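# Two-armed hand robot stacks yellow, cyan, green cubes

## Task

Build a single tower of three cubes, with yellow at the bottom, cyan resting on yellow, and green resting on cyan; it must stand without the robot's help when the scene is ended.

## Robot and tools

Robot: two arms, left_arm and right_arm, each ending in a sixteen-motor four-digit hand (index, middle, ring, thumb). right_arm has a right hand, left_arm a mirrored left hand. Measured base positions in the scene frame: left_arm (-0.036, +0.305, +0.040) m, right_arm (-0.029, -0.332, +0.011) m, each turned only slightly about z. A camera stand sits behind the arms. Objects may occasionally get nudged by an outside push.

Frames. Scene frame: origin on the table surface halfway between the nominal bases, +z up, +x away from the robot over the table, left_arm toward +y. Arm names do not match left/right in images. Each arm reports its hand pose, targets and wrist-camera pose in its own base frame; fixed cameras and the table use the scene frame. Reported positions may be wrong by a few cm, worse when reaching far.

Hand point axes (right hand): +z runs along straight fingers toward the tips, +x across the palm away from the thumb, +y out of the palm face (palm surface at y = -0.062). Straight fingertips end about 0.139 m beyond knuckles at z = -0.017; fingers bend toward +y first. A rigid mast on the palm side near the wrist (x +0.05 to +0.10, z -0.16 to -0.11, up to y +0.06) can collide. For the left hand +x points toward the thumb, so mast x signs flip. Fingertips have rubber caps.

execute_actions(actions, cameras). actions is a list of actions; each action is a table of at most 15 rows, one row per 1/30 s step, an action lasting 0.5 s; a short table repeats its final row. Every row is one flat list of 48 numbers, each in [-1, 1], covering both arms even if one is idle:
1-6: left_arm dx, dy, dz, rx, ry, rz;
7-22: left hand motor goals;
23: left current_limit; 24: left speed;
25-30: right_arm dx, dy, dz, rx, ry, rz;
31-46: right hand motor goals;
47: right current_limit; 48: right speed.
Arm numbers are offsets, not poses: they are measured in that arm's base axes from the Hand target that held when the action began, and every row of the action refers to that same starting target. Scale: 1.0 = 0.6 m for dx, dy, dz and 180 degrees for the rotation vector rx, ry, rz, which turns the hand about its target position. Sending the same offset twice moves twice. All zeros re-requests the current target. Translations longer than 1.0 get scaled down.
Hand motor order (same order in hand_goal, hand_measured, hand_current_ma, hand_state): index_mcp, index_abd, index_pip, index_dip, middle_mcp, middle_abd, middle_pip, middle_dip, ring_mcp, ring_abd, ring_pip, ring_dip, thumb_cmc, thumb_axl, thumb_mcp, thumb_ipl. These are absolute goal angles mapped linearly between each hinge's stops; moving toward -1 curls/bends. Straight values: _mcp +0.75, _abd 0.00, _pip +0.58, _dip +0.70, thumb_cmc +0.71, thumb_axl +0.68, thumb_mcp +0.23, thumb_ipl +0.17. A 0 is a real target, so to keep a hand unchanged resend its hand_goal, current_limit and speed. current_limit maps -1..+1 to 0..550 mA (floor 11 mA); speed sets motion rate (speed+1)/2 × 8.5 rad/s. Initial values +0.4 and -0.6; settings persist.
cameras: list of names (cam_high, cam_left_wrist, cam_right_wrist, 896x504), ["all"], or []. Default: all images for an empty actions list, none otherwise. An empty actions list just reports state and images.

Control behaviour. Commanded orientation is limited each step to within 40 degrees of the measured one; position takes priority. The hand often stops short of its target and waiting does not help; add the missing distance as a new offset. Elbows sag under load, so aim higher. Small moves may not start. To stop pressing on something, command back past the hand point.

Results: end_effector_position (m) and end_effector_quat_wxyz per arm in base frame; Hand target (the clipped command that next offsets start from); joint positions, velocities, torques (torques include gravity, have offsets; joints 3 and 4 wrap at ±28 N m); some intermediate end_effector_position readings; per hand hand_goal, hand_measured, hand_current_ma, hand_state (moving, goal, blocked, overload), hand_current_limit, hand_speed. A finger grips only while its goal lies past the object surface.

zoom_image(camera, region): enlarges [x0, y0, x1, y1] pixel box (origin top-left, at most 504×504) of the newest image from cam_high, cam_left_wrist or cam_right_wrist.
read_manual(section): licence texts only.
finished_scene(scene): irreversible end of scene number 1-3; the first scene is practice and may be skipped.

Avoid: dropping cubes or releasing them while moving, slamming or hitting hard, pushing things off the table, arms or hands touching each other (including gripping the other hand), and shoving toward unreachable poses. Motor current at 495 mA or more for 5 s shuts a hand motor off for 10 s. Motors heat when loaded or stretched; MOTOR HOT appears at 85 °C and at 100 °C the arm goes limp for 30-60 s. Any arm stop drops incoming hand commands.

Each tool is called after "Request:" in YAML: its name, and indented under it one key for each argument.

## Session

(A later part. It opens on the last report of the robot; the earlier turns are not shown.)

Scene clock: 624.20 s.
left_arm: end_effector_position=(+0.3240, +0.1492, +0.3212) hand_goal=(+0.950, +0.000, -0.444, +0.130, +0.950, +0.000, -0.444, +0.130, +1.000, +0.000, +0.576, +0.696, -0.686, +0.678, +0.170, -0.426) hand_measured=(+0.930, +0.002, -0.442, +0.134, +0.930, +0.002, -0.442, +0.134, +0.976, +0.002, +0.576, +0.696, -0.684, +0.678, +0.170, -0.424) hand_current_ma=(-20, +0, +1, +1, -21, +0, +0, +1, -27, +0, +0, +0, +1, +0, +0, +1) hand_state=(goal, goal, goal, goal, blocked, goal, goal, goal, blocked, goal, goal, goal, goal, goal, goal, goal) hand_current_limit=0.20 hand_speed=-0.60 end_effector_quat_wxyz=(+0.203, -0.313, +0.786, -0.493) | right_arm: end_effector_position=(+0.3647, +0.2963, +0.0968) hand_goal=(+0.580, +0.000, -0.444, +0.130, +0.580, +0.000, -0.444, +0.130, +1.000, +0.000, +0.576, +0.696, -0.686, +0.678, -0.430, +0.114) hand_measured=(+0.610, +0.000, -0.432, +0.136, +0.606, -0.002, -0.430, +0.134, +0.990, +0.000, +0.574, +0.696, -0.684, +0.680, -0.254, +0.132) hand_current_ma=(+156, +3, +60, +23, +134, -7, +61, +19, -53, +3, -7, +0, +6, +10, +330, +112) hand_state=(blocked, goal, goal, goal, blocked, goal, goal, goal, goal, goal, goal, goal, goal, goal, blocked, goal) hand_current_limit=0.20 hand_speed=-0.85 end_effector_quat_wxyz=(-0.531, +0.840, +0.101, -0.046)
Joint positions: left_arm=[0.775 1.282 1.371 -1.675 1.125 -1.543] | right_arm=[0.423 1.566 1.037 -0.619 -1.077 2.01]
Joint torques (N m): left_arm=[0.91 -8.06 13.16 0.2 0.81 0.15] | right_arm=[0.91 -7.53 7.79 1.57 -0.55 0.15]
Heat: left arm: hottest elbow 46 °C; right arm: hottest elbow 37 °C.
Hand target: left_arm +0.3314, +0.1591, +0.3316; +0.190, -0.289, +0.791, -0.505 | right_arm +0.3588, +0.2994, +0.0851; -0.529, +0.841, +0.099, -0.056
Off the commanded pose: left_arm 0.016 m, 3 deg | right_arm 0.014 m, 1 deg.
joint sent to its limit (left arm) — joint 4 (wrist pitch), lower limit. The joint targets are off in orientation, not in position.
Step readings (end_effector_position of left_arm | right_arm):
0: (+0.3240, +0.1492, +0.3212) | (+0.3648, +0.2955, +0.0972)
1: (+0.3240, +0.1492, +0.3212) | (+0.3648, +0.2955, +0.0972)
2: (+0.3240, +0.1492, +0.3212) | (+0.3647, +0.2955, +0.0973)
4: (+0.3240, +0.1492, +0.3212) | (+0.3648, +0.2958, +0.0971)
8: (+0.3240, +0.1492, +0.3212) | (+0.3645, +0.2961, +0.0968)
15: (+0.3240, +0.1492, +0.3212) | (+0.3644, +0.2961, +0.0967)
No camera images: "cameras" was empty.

Request:
execute_actions:
  actions:
    - [[0,0,0,0,0,0,0.95,0,-0.444,0.13,0.95,0,-0.444,0.13,1,0,0.576,0.696,-0.686,0.678,0.17,-0.426,0.2,-0.6,0.003,-0.002,0.01,0,0,0,0.615,0,-0.444,0.13,0.615,0,-0.444,0.13,1,0,0.576,0.696,-0.686,0.678,-0.33,0.114,0.2,-0.92]]
    - [[0,0,0,0,0,0,0.95,0,-0.444,0.13,0.95,0,-0.444,0.13,1,0,0.576,0.696,-0.686,0.678,0.17,-0.426,0.2,-0.6,0.001,0,0.008,0,0,0,0.635,0,-0.444,0.13,0.635,0,-0.444,0.13,1,0,0.576,0.696,-0.686,0.678,-0.27,0.114,0.2,-0.92]]
    - [[0,0,0,0,0,0,0.95,0,-0.444,0.13,0.95,0,-0.444,0.13,1,0,0.576,0.696,-0.686,0.678,0.17,-0.426,0.2,-0.6,0,0,0,0,0,0,0.68,0,-0.444,0.13,0.68,0,-0.444,0.13,1,0,0.576,0.696,-0.686,0.678,-0.2,0.1,0.2,-0.92]]
  cameras: ["cam_right_wrist"]

Scene clock: 632.83 s.
left_arm: end_effector_position=(+0.3240, +0.1492, +0.3212) hand_goal=(+0.950, +0.000, -0.444, +0.130, +0.950, +0.000, -0.444, +0.130, +1.000, +0.000, +0.576, +0.696, -0.686, +0.678, +0.170, -0.426) hand_measured=(+0.930, +0.002, -0.442, +0.134, +0.930, +0.002, -0.442, +0.134, +0.976, +0.002, +0.576, +0.696, -0.684, +0.678, +0.170, -0.424) hand_current_ma=(-20, +0, +1, +1, -21, +0, +0, +1, -27, +0, +0, +0, +1, +0, +0, +1) hand_state=(goal, goal, goal, goal, blocked, goal, goal, goal, blocked, goal, goal, goal, goal, goal, goal, goal) hand_current_limit=0.20 hand_speed=-0.60 end_effector_quat_wxyz=(+0.203, -0.313, +0.786, -0.493) | right_arm: end_effector_position=(+0.3626, +0.2950, +0.0961) hand_goal=(+0.680, +0.000, -0.444, +0.130, +0.680, +0.000, -0.444, +0.130, +1.000, +0.000, +0.576, +0.696, -0.686, +0.678, -0.200, +0.100) hand_measured=(+0.666, +0.000, -0.440, +0.134, +0.666, -0.002, -0.440, +0.132, +0.990, +0.000, +0.574, +0.696, -0.686, +0.680, -0.202, +0.102) hand_current_ma=(-74, +3, +15, +16, -73, -7, +15, +12, -53, +3, -7, +0, +3, +7, -7, +17) hand_state=(goal, goal, goal, goal, goal, goal, goal, goal, goal, goal, goal, goal, goal, goal, goal, goal) hand_current_limit=0.20 hand_speed=-0.92 end_effector_quat_wxyz=(-0.529, +0.841, +0.101, -0.049)
Joint positions: left_arm=[0.775 1.282 1.371 -1.675 1.125 -1.543] | right_arm=[0.423 1.566 1.037 -0.635 -1.077 1.999]
Joint torques (N m): left_arm=[0.44 -8.64 13.18 0.18 0.81 0.14] | right_arm=[0.56 -8.23 9.51 0.77 -0.62 0.07]
Heat: left arm: hottest elbow 46 °C; right arm: hottest elbow 36 °C.
Hand target: left_arm +0.3314, +0.1591, +0.3316; +0.190, -0.289, +0.791, -0.505 | right_arm +0.3612, +0.2982, +0.0959; -0.529, +0.841, +0.099, -0.056
Off the commanded pose: left_arm 0.016 m, 3 deg | right_arm 0.003 m, 1 deg.
joint sent to its limit (left arm) — joint 4 (wrist pitch), lower limit. The joint targets are off in orientation, not in position.
Step readings (end_effector_position of left_arm | right_arm):
0: (+0.3240, +0.1492, +0.3212) | (+0.3647, +0.2963, +0.0968)
1: (+0.3240, +0.1492, +0.3212) | (+0.3647, +0.2963, +0.0968)
2: (+0.3240, +0.1492, +0.3212) | (+0.3647, +0.2963, +0.0968)
4: (+0.3240, +0.1492, +0.3212) | (+0.3647, +0.2963, +0.0968)
8: (+0.3240, +0.1492, +0.3212) | (+0.3647, +0.2963, +0.0968)
15: (+0.3240, +0.1492, +0.3212) | (+0.3647, +0.2963, +0.0968)
16: (+0.3240, +0.1492, +0.3212) | (+0.3644, +0.2961, +0.0967)
17: (+0.3240, +0.1492, +0.3212) | (+0.3642, +0.2960, +0.0967)
19: (+0.3240, +0.1492, +0.3212) | (+0.3641, +0.2958, +0.0964)
23: (+0.3240, +0.1492, +0.3212) | (+0.3632, +0.2952, +0.0962)
30: (+0.3240, +0.1492, +0.3212) | (+0.3629, +0.2951, +0.0961)
31: (+0.3240, +0.1492, +0.3212) | (+0.3629, +0.2951, +0.0961)
32: (+0.3240, +0.1492, +0.3212) | (+0.3629, +0.2951, +0.0961)
34: (+0.3240, +0.1492, +0.3212) | (+0.3626, +0.2950, +0.0961)
38: (+0.3240, +0.1492, +0.3212) | (+0.3626, +0.2950, +0.0961)
45: (+0.3240, +0.1492, +0.3212) | (+0.3626, +0.2950, +0.0961)
Images, in order (width x height): cam_right_wrist 896x504.

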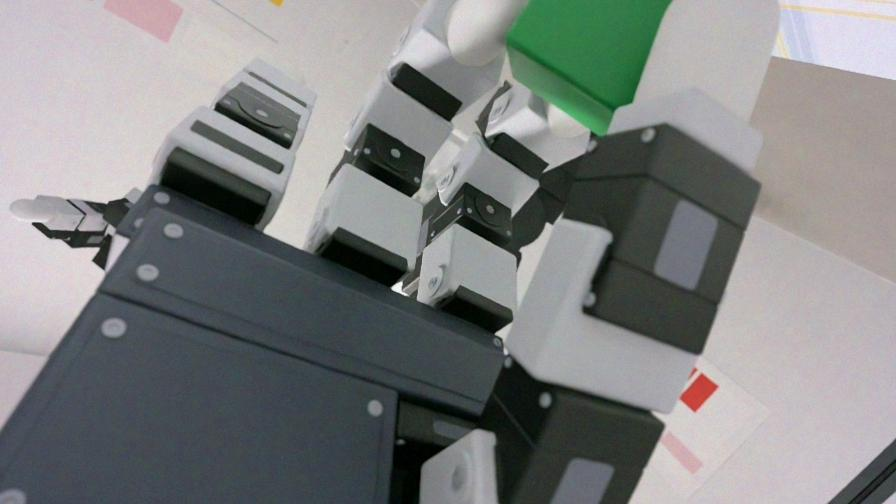

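Request:
execute_actions:
  actions:
    - [[0,0,0,0,0,0,0.95,0,-0.444,0.13,0.95,0,-0.444,0.13,1,0,0.576,0.696,-0.686,0.678,0.17,-0.426,0.2,-0.6,0,0,0,0,0,0,0.82,0,-0.444,0.13,0.82,0,-0.444,0.13,1,0,0.576,0.696,-0.686,0.678,-0.05,0.05,0.2,-0.85]]
    - [[0,0,0,0,0,0,0.95,0,-0.444,0.13,0.95,0,-0.444,0.13,1,0,0.576,0.696,-0.686,0.678,0.17,-0.426,0.2,-0.6,0,0,0,0,0,0,0.97,0,-0.444,0.13,0.97,0,-0.444,0.13,1,0,0.576,0.696,-0.686,0.678,0.17,0,0.2,-0.75]]
  cameras: ["cam_right_wrist"]

Scene clock: 639.90 s.
left_arm: end_effector_position=(+0.3240, +0.1492, +0.3212) hand_goal=(+0.950, +0.000, -0.444, +0.130, +0.950, +0.000, -0.444, +0.130, +1.000, +0.000, +0.576, +0.696, -0.686, +0.678, +0.170, -0.426) hand_measured=(+0.930, +0.002, -0.442, +0.134, +0.930, +0.002, -0.442, +0.134, +0.976, +0.002, +0.576, +0.696, -0.684, +0.678, +0.170, -0.424) hand_current_ma=(-20, +0, +1, +1, -21, +0, +0, +1, -27, +0, +0, +0, +1, +0, +0, +1) hand_state=(goal, goal, goal, goal, blocked, goal, goal, goal, blocked, goal, goal, goal, goal, goal, goal, goal) hand_current_limit=0.20 hand_speed=-0.60 end_effector_quat_wxyz=(+0.203, -0.313, +0.786, -0.493) | right_arm: end_effector_position=(+0.3626, +0.2950, +0.0961) hand_goal=(+0.970, +0.000, -0.444, +0.130, +0.970, +0.000, -0.444, +0.130, +1.000, +0.000, +0.576, +0.696, -0.686, +0.678, +0.170, +0.000) hand_measured=(+0.952, +0.000, -0.442, +0.134, +0.952, -0.002, -0.442, +0.132, +0.990, +0.000, +0.574, +0.696, -0.686, +0.680, +0.166, +0.002) hand_current_ma=(-89, +3, +9, +16, -87, -7, +10, +12, -53, +3, -7, +0, +3, +7, -27, +12) hand_state=(goal, goal, goal, goal, goal, goal, goal, goal, goal, goal, goal, goal, goal, goal, goal, goal) hand_current_limit=0.20 hand_speed=-0.75 end_effector_quat_wxyz=(-0.529, +0.841, +0.101, -0.049)
Joint positions: left_arm=[0.775 1.282 1.371 -1.675 1.125 -1.543] | right_arm=[0.423 1.566 1.037 -0.635 -1.077 1.999]
Joint torques (N m): left_arm=[0.44 -8.12 13.19 -0.02 0.83 0.15] | right_arm=[0.56 -8.18 9.58 0.73 -0.64 0.06]
Heat: left arm: hottest elbow 46 °C; right arm: hottest elbow 36 °C.
Hand target: left_arm +0.3314, +0.1591, +0.3316; +0.190, -0.289, +0.791, -0.505 | right_arm +0.3612, +0.2982, +0.0959; -0.529, +0.841, +0.099, -0.056
Off the commanded pose: left_arm 0.016 m, 3 deg | right_arm 0.003 m, 1 deg.
joint sent to its limit (left arm) — joint 4 (wrist pitch), lower limit. The joint targets are off in orientation, not in position.
Step readings (end_effector_position of left_arm | right_arm):
0: (+0.3240, +0.1492, +0.3212) | (+0.3626, +0.2950, +0.0961)
1: (+0.3240, +0.1492, +0.3212) | (+0.3626, +0.2950, +0.0961)
2: (+0.3240, +0.1492, +0.3212) | (+0.3626, +0.2950, +0.0961)
4: (+0.3240, +0.1492, +0.3212) | (+0.3626, +0.2950, +0.0961)
8: (+0.3240, +0.1492, +0.3212) | (+0.3626, +0.2950, +0.0961)
15: (+0.3240, +0.1492, +0.3212) | (+0.3626, +0.2950, +0.0961)
16: (+0.3240, +0.1492, +0.3212) | (+0.3626, +0.2950, +0.0961)
17: (+0.3240, +0.1492, +0.3212) | (+0.3626, +0.2950, +0.0961)
19: (+0.3240, +0.1492, +0.3212) | (+0.3626, +0.2950, +0.0961)
23: (+0.3240, +0.1492, +0.3212) | (+0.3626, +0.2950, +0.0961)
30: (+0.3240, +0.1492, +0.3212) | (+0.3626, +0.2950, +0.0961)
Images, in order (width x height): cam_right_wrist 896x504.

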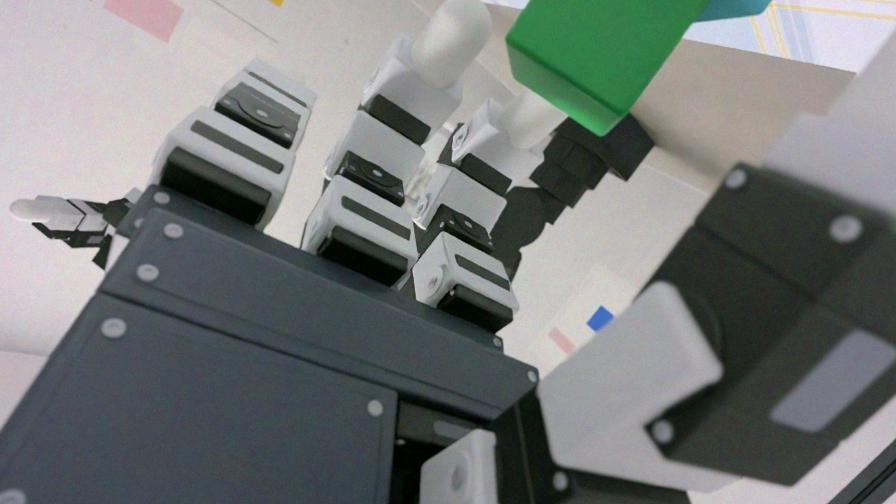

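Request:
execute_actions:
  actions:
    - [[0,0,0,0,0,0,0.95,0,-0.444,0.13,0.95,0,-0.444,0.13,1,0,0.576,0.696,-0.686,0.678,0.17,-0.426,0.2,-0.6,0.003,0,0,0,0,0,0.97,0,-0.2,0.13,0.97,0,-0.2,0.13,1,0,0.576,0.696,-0.686,0.678,0.17,0,0.2,-0.75]]
    - [[0,0,0,0,0,0,0.95,0,-0.444,0.13,0.95,0,-0.444,0.13,1,0,0.576,0.696,-0.686,0.678,0.17,-0.426,0.2,-0.6,0.02,0.006,0.07,0,0,0,0.97,0,-0.2,0.13,0.97,0,-0.2,0.13,1,0,0.576,0.696,-0.686,0.678,0.17,0,0.2,-0.75]]
    - [[0,0,0,0,0,0,0.95,0,-0.444,0.13,0.95,0,-0.444,0.13,1,0,0.576,0.696,-0.686,0.678,0.17,-0.426,0.2,-0.6,0,0,0.08,0,0,0,0.97,0,-0.2,0.13,0.97,0,-0.2,0.13,1,0,0.576,0.696,-0.686,0.678,0.17,0,0.2,-0.75]]
    - [[0,0,0,0,0,0,0.95,0,-0.444,0.13,0.95,0,-0.444,0.13,1,0,0.576,0.696,-0.686,0.678,0.17,-0.426,0.2,-0.6,-0.01,0,0.08,0,0,0,0.97,0,-0.2,0.13,0.97,0,-0.2,0.13,1,0,0.576,0.696,-0.686,0.678,0.17,0,0.2,-0.75]]
    - [[0,0,0,0,0,0,0.95,0,-0.444,0.13,0.95,0,-0.444,0.13,1,0,0.576,0.696,-0.686,0.678,0.17,-0.426,0.2,-0.6,-0.01,-0.04,0.05,0,0,0,0.97,0,-0.2,0.13,0.97,0,-0.2,0.13,1,0,0.576,0.696,-0.686,0.678,0.17,0,0.2,-0.75]]
    - [[0,0,0,0,0,0,0.95,0,-0.444,0.13,0.95,0,-0.444,0.13,1,0,0.576,0.696,-0.686,0.678,0.17,-0.426,0.2,-0.6,0,-0.07,0,0,0,0,0.97,0,-0.2,0.13,0.97,0,-0.2,0.13,1,0,0.576,0.696,-0.686,0.678,0.17,0,0.2,-0.75]]
    - [[0,0,0,0,0,0,0.95,0,-0.444,0.13,0.95,0,-0.444,0.13,1,0,0.576,0.696,-0.686,0.678,0.17,-0.426,0.2,-0.6,0,-0.07,0,0,0,0,0.97,0,-0.2,0.13,0.97,0,-0.2,0.13,1,0,0.576,0.696,-0.686,0.678,0.17,0,0.2,-0.75]]
  cameras: ["cam_high"]

Request:
zoom_image:
  camera: "cam_high"
  region: [495, 222, 535, 262]

Scene clock: 655.07 s.
left_arm: end_effector_position=(+0.3240, +0.1492, +0.3212) hand_goal=(+0.950, +0.000, -0.444, +0.130, +0.950, +0.000, -0.444, +0.130, +1.000, +0.000, +0.576, +0.696, -0.686, +0.678, +0.170, -0.426) hand_measured=(+0.930, +0.002, -0.442, +0.134, +0.930, +0.002, -0.442, +0.134, +0.976, +0.002, +0.576, +0.696, -0.684, +0.678, +0.170, -0.424) hand_current_ma=(-20, +0, +1, +1, -21, +0, +0, +1, -27, +0, +0, +0, +1, +0, +0, +1) hand_state=(goal, goal, goal, goal, blocked, goal, goal, goal, blocked, goal, goal, goal, goal, goal, goal, goal) hand_current_limit=0.20 hand_speed=-0.60 end_effector_quat_wxyz=(+0.203, -0.313, +0.786, -0.493) | right_arm: end_effector_position=(+0.3454, +0.1894, +0.2437) hand_goal=(+0.970, +0.000, -0.200, +0.130, +0.970, +0.000, -0.200, +0.130, +1.000, +0.000, +0.576, +0.696, -0.686, +0.678, +0.170, +0.000) hand_measured=(+0.952, +0.000, -0.204, +0.134, +0.954, -0.002, -0.204, +0.132, +0.990, +0.000, +0.574, +0.696, -0.686, +0.680, +0.166, +0.002) hand_current_ma=(-87, +3, -16, +15, -84, -7, -17, +12, -53, +3, -7, +0, +3, +7, -20, +11) hand_state=(goal, goal, goal, goal, goal, goal, goal, goal, goal, goal, goal, goal, goal, goal, goal, goal) hand_current_limit=0.20 hand_speed=-0.75 end_effector_quat_wxyz=(-0.522, +0.846, +0.081, -0.079)
Joint positions: left_arm=[0.775 1.282 1.371 -1.675 1.125 -1.543] | right_arm=[0.201 1.432 1.312 -1.543 -1.109 1.523]
Joint torques (N m): left_arm=[0.44 -8 13.08 0.05 0.84 0.16] | right_arm=[-0.44 -7.36 14.72 0.03 -1.04 -0.14]
Heat: left arm: hottest elbow 46 °C; right arm: hottest elbow 37 °C.
Hand target: left_arm +0.3314, +0.1591, +0.3316; +0.190, -0.289, +0.791, -0.505 | right_arm +0.3630, +0.1938, +0.2639; -0.529, +0.841, +0.099, -0.056
Off the commanded pose: left_arm 0.016 m, 3 deg | right_arm 0.027 m, 3 deg.
joint sent to its limit (left arm) — joint 4 (wrist pitch), lower limit. The joint targets are off in orientation, not in position.
Step readings (end_effector_position of left_arm | right_arm):
0: (+0.3240, +0.1492, +0.3212) | (+0.3626, +0.2950, +0.0961)
1: (+0.3240, +0.1492, +0.3212) | (+0.3626, +0.2950, +0.0961)
2: (+0.3240, +0.1492, +0.3212) | (+0.3626, +0.2950, +0.0961)
4: (+0.3240, +0.1492, +0.3212) | (+0.3623, +0.2948, +0.0960)
8: (+0.3240, +0.1492, +0.3212) | (+0.3619, +0.2947, +0.0960)
15: (+0.3240, +0.1492, +0.3212) | (+0.3616, +0.2946, +0.0959)
16: (+0.3240, +0.1492, +0.3212) | (+0.3616, +0.2946, +0.0959)
17: (+0.3240, +0.1492, +0.3212) | (+0.3598, +0.2937, +0.0956)
19: (+0.3240, +0.1492, +0.3212) | (+0.3546, +0.2914, +0.0960)
23: (+0.3240, +0.1492, +0.3212) | (+0.3508, +0.2897, +0.1005)
30: (+0.3240, +0.1492, +0.3212) | (+0.3563, +0.2922, +0.1106)
31: (+0.3240, +0.1492, +0.3212) | (+0.3562, +0.2921, +0.1113)
32: (+0.3240, +0.1492, +0.3212) | (+0.3553, +0.2917, +0.1127)
34: (+0.3240, +0.1492, +0.3212) | (+0.3522, +0.2903, +0.1181)
38: (+0.3240, +0.1492, +0.3212) | (+0.3530, +0.2907, +0.1394)
45: (+0.3240, +0.1492, +0.3212) | (+0.3606, +0.2941, +0.1642)
46: (+0.3240, +0.1492, +0.3212) | (+0.3601, +0.2938, +0.1643)
47: (+0.3240, +0.1492, +0.3212) | (+0.3585, +0.2931, +0.1648)
49: (+0.3240, +0.1492, +0.3212) | (+0.3546, +0.2914, +0.1678)
53: (+0.3240, +0.1492, +0.3212) | (+0.3529, +0.2907, +0.1841)
60: (+0.3240, +0.1492, +0.3212) | (+0.3576, +0.2928, +0.2083)
61: (+0.3240, +0.1492, +0.3212) | (+0.3575, +0.2927, +0.2090)
62: (+0.3240, +0.1492, +0.3212) | (+0.3557, +0.2919, +0.2097)
64: (+0.3240, +0.1492, +0.3212) | (+0.3496, +0.2870, +0.2111)
68: (+0.3240, +0.1492, +0.3212) | (+0.3421, +0.2787, +0.2192)
75: (+0.3240, +0.1492, +0.3212) | (+0.3453, +0.2746, +0.2346)
76: (+0.3240, +0.1492, +0.3212) | (+0.3457, +0.2742, +0.2350)
77: (+0.3240, +0.1492, +0.3212) | (+0.3459, +0.2716, +0.2352)
79: (+0.3240, +0.1492, +0.3212) | (+0.3441, +0.2636, +0.2360)
83: (+0.3240, +0.1492, +0.3212) | (+0.3468, +0.2432, +0.2372)
90: (+0.3240, +0.1492, +0.3212) | (+0.3470, +0.2300, +0.2370)
91: (+0.3240, +0.1492, +0.3212) | (+0.3464, +0.2299, +0.2371)
92: (+0.3240, +0.1492, +0.3212) | (+0.3454, +0.2278, +0.2369)
94: (+0.3240, +0.1492, +0.3212) | (+0.3424, +0.2210, +0.2372)
98: (+0.3240, +0.1492, +0.3212) | (+0.3424, +0.2019, +0.2374)
105: (+0.3240, +0.1492, +0.3212) | (+0.3437, +0.1890, +0.2406)
Images, in order (width x height): cam_high 896x504.

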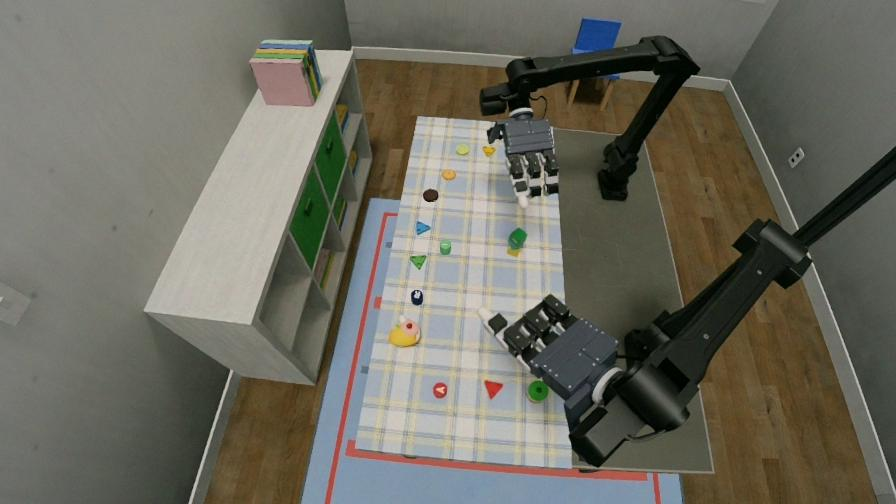

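Scaled by 12.600 from the camera's 896x504 image, which has a finer 1280x720 frame.

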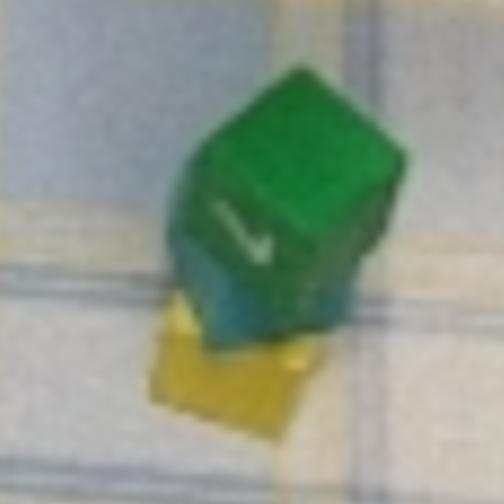

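Request:
execute_actions:
  actions:
    - [[0,0,0,0,0,0,0.95,0,-0.444,0.13,0.95,0,-0.444,0.13,1,0,0.576,0.696,-0.686,0.678,0.17,-0.426,0.2,-0.6,0,0.04,0,0,0,0,0.97,0,-0.4,0.13,0.97,0,-0.4,0.13,1,0,0.576,0.696,-0.686,0.678,0.17,-0.1,0.2,-0.75]]
    - [[0,0,0,0,0,0,0.95,0,-0.444,0.13,0.95,0,-0.444,0.13,1,0,0.576,0.696,-0.686,0.678,0.17,-0.426,0.2,-0.6,-0.001,0.07,-0.02,0,0,0,0.97,0,-0.4,0.13,0.97,0,-0.4,0.13,1,0,0.576,0.696,-0.686,0.678,0.17,-0.1,0.2,-0.75]]
    - [[0,0,0,0,0,0,0.95,0,-0.444,0.13,0.95,0,-0.444,0.13,1,0,0.576,0.696,-0.686,0.678,0.17,-0.426,0.2,-0.6,-0.002,0.064,-0.05,0,0,0,0.97,0,-0.4,0.13,0.97,0,-0.4,0.13,1,0,0.576,0.696,-0.686,0.678,0.17,-0.1,0.2,-0.75]]
    - [[0,0,0,0,0,0,0.95,0,-0.444,0.13,0.95,0,-0.444,0.13,1,0,0.576,0.696,-0.686,0.678,0.17,-0.426,0.2,-0.6,-0.001,0,-0.06,0,0,0,0.97,0,-0.4,0.13,0.97,0,-0.4,0.13,1,0,0.576,0.696,-0.686,0.678,0.17,-0.1,0.2,-0.75]]
    - [[0,0,0,0,0,0,0.95,0,-0.444,0.13,0.95,0,-0.444,0.13,1,0,0.576,0.696,-0.686,0.678,0.17,-0.426,0.2,-0.6,0,0,-0.05,0,0,0,0.97,0,-0.4,0.13,0.97,0,-0.4,0.13,1,0,0.576,0.696,-0.686,0.678,0.17,-0.1,0.2,-0.75]]
  cameras: []

Scene clock: 737.13 s.
left_arm: end_effector_position=(+0.3240, +0.1492, +0.3212) hand_goal=(+0.950, +0.000, -0.444, +0.130, +0.950, +0.000, -0.444, +0.130, +1.000, +0.000, +0.576, +0.696, -0.686, +0.678, +0.170, -0.426) hand_measured=(+0.930, +0.002, -0.442, +0.134, +0.930, +0.002, -0.442, +0.134, +0.976, +0.002, +0.576, +0.696, -0.684, +0.678, +0.170, -0.424) hand_current_ma=(-20, +0, +1, +1, -21, +0, +0, +1, -27, +0, +0, +0, +1, +0, +0, +1) hand_state=(goal, goal, goal, goal, blocked, goal, goal, goal, blocked, goal, goal, goal, goal, goal, goal, goal) hand_current_limit=0.20 hand_speed=-0.60 end_effector_quat_wxyz=(+0.203, -0.313, +0.786, -0.493) | right_arm: end_effector_position=(+0.3609, +0.2965, +0.1622) hand_goal=(+0.970, +0.000, -0.400, +0.130, +0.970, +0.000, -0.400, +0.130, +1.000, +0.000, +0.576, +0.696, -0.686, +0.678, +0.170, -0.100) hand_measured=(+0.954, +0.000, -0.398, +0.134, +0.954, -0.002, -0.398, +0.132, +0.990, +0.000, +0.574, +0.696, -0.686, +0.680, +0.168, -0.098) hand_current_ma=(-78, +3, +7, +15, -77, -7, +7, +12, -53, +3, -7, +0, +3, +7, -15, +12) hand_state=(goal, goal, goal, goal, goal, goal, goal, goal, goal, goal, goal, goal, goal, goal, goal, goal) hand_current_limit=0.20 hand_speed=-0.75 end_effector_quat_wxyz=(-0.529, +0.840, +0.106, -0.051)
Joint positions: left_arm=[0.775 1.282 1.371 -1.675 1.125 -1.543] | right_arm=[0.427 1.49 1.141 -0.822 -1.079 1.99]
Joint torques (N m): left_arm=[0.32 -7.82 13.24 0.09 0.82 0.15] | right_arm=[0.15 -6.95 9.03 1.61 -0.56 0.16]
Heat: left arm: hottest elbow 46 °C; right arm: hottest elbow 43 °C.
Hand target: left_arm +0.3314, +0.1591, +0.3316; +0.190, -0.289, +0.791, -0.505 | right_arm +0.3606, +0.2982, +0.1559; -0.529, +0.841, +0.099, -0.056
Off the commanded pose: left_arm 0.016 m, 3 deg | right_arm 0.007 m, 1 deg.
joint sent to its limit (left arm) — joint 4 (wrist pitch), lower limit. The joint targets are off in orientation, not in position.
Step readings (end_effector_position of left_arm | right_arm):
0: (+0.3240, +0.1492, +0.3212) | (+0.3454, +0.1894, +0.2437)
1: (+0.3240, +0.1492, +0.3212) | (+0.3454, +0.1894, +0.2437)
2: (+0.3240, +0.1492, +0.3212) | (+0.3455, +0.1900, +0.2438)
4: (+0.3240, +0.1492, +0.3212) | (+0.3477, +0.1927, +0.2436)
8: (+0.3240, +0.1492, +0.3212) | (+0.3482, +0.2032, +0.2434)
15: (+0.3240, +0.1492, +0.3212) | (+0.3473, +0.2097, +0.2434)
16: (+0.3240, +0.1492, +0.3212) | (+0.3476, +0.2098, +0.2435)
17: (+0.3240, +0.1492, +0.3212) | (+0.3481, +0.2124, +0.2435)
19: (+0.3240, +0.1492, +0.3212) | (+0.3527, +0.2198, +0.2431)
23: (+0.3240, +0.1492, +0.3212) | (+0.3545, +0.2421, +0.2436)
30: (+0.3240, +0.1492, +0.3212) | (+0.3538, +0.2560, +0.2445)
31: (+0.3240, +0.1492, +0.3212) | (+0.3544, +0.2561, +0.2445)
32: (+0.3240, +0.1492, +0.3212) | (+0.3561, +0.2582, +0.2448)
34: (+0.3240, +0.1492, +0.3212) | (+0.3619, +0.2660, +0.2444)
38: (+0.3240, +0.1492, +0.3212) | (+0.3669, +0.2849, +0.2398)
45: (+0.3240, +0.1492, +0.3212) | (+0.3606, +0.2960, +0.2294)
46: (+0.3240, +0.1492, +0.3212) | (+0.3610, +0.2961, +0.2289)
47: (+0.3240, +0.1492, +0.3212) | (+0.3612, +0.2964, +0.2271)
49: (+0.3240, +0.1492, +0.3212) | (+0.3623, +0.2971, +0.2213)
53: (+0.3240, +0.1492, +0.3212) | (+0.3586, +0.2952, +0.2012)
60: (+0.3240, +0.1492, +0.3212) | (+0.3600, +0.2959, +0.1910)
61: (+0.3240, +0.1492, +0.3212) | (+0.3602, +0.2960, +0.1911)
62: (+0.3240, +0.1492, +0.3212) | (+0.3610, +0.2965, +0.1904)
64: (+0.3240, +0.1492, +0.3212) | (+0.3624, +0.2971, +0.1865)
68: (+0.3240, +0.1492, +0.3212) | (+0.3600, +0.2960, +0.1722)
75: (+0.3240, +0.1492, +0.3212) | (+0.3604, +0.2962, +0.1621)
No camera images: "cameras" was empty.

Request:
execute_actions:
  actions:
    - [[0,0,0,0,0,0,0.95,0,-0.444,0.13,0.95,0,-0.444,0.13,1,0,0.576,0.696,-0.686,0.678,0.17,-0.426,0.2,-0.6,0.002,-0.002,-0.04,0,0,0,0.97,0,-0.444,0.13,0.97,0,-0.444,0.13,1,0,0.576,0.696,-0.686,0.678,0.17,-0.1,0.2,-0.75]]
    - [[0,0,0,0,0,0,0.95,0,-0.444,0.13,0.95,0,-0.444,0.13,1,0,0.576,0.696,-0.686,0.678,0.17,-0.426,0.2,-0.6,0,0,-0.04,0,0,0,0.97,0,-0.444,0.13,0.97,0,-0.444,0.13,1,0,0.576,0.696,-0.686,0.678,0.17,-0.1,0.2,-0.75]]
    - [[0,0,0,0,0,0,0.95,0,-0.444,0.13,0.95,0,-0.444,0.13,1,0,0.576,0.696,-0.686,0.678,0.17,-0.426,0.2,-0.6,0,0,-0.023,0,0,0,0.97,0,-0.444,0.13,0.97,0,-0.444,0.13,1,0,0.576,0.696,-0.686,0.678,0.17,-0.1,0.2,-0.75]]
  cameras: ["cam_right_wrist"]

Scene clock: 744.43 s.
left_arm: end_effector_position=(+0.3240, +0.1492, +0.3212) hand_goal=(+0.950, +0.000, -0.444, +0.130, +0.950, +0.000, -0.444, +0.130, +1.000, +0.000, +0.576, +0.696, -0.686, +0.678, +0.170, -0.426) hand_measured=(+0.930, +0.002, -0.442, +0.134, +0.930, +0.002, -0.442, +0.134, +0.976, +0.002, +0.576, +0.696, -0.684, +0.678, +0.170, -0.424) hand_current_ma=(-20, +0, +1, +1, -21, +0, +0, +1, -27, +0, +0, +0, +1, +0, +0, +1) hand_state=(goal, goal, goal, goal, blocked, goal, goal, goal, blocked, goal, goal, goal, goal, goal, goal, goal) hand_current_limit=0.20 hand_speed=-0.60 end_effector_quat_wxyz=(+0.203, -0.313, +0.786, -0.493) | right_arm: end_effector_position=(+0.3625, +0.2972, +0.1025) hand_goal=(+0.970, +0.000, -0.444, +0.130, +0.970, +0.000, -0.444, +0.130, +1.000, +0.000, +0.576, +0.696, -0.686, +0.678, +0.170, -0.100) hand_measured=(+0.954, +0.000, -0.442, +0.134, +0.954, -0.002, -0.442, +0.132, +0.990, +0.000, +0.574, +0.696, -0.686, +0.680, +0.168, -0.098) hand_current_ma=(-78, +3, +9, +15, -77, -7, +10, +12, -53, +3, -7, +0, +3, +7, -15, +12) hand_state=(goal, goal, goal, goal, goal, goal, goal, goal, goal, goal, goal, goal, goal, goal, goal, goal) hand_current_limit=0.20 hand_speed=-0.75 end_effector_quat_wxyz=(-0.529, +0.840, +0.106, -0.051)
Joint positions: left_arm=[0.775 1.282 1.371 -1.675 1.125 -1.543] | right_arm=[0.427 1.561 1.051 -0.659 -1.079 1.99]
Joint torques (N m): left_arm=[0.62 -8.53 13.29 0.16 0.85 0.17] | right_arm=[-0.21 -7.88 8.25 1.57 -0.63 0.07]
Heat: left arm: hottest elbow 46 °C; right arm: hottest elbow 43 °C.
Hand target: left_arm +0.3314, +0.1591, +0.3316; +0.190, -0.289, +0.791, -0.505 | right_arm +0.3618, +0.2970, +0.0942; -0.529, +0.841, +0.099, -0.056
Off the commanded pose: left_arm 0.016 m, 3 deg | right_arm 0.008 m, 1 deg.
joint sent to its limit (left arm) — joint 4 (wrist pitch), lower limit. The joint targets are off in orientation, not in position.
Step readings (end_effector_position of left_arm | right_arm):
0: (+0.3240, +0.1492, +0.3212) | (+0.3609, +0.2965, +0.1622)
1: (+0.3240, +0.1492, +0.3212) | (+0.3612, +0.2966, +0.1623)
2: (+0.3240, +0.1492, +0.3212) | (+0.3613, +0.2967, +0.1617)
4: (+0.3240, +0.1492, +0.3212) | (+0.3621, +0.2971, +0.1590)
8: (+0.3240, +0.1492, +0.3212) | (+0.3610, +0.2965, +0.1481)
15: (+0.3240, +0.1492, +0.3212) | (+0.3607, +0.2964, +0.1386)
16: (+0.3240, +0.1492, +0.3212) | (+0.3610, +0.2965, +0.1386)
17: (+0.3240, +0.1492, +0.3212) | (+0.3610, +0.2966, +0.1381)
19: (+0.3240, +0.1492, +0.3212) | (+0.3630, +0.2975, +0.1355)
23: (+0.3240, +0.1492, +0.3212) | (+0.3618, +0.2969, +0.1243)
30: (+0.3240, +0.1492, +0.3212) | (+0.3607, +0.2964, +0.1142)
31: (+0.3240, +0.1492, +0.3212) | (+0.3610, +0.2965, +0.1143)
32: (+0.3240, +0.1492, +0.3212) | (+0.3615, +0.2968, +0.1144)
34: (+0.3240, +0.1492, +0.3212) | (+0.3633, +0.2976, +0.1134)
38: (+0.3240, +0.1492, +0.3212) | (+0.3628, +0.2973, +0.1079)
45: (+0.3240, +0.1492, +0.3212) | (+0.3618, +0.2969, +0.1024)
Images, in order (width x height): cam_right_wrist 896x504.

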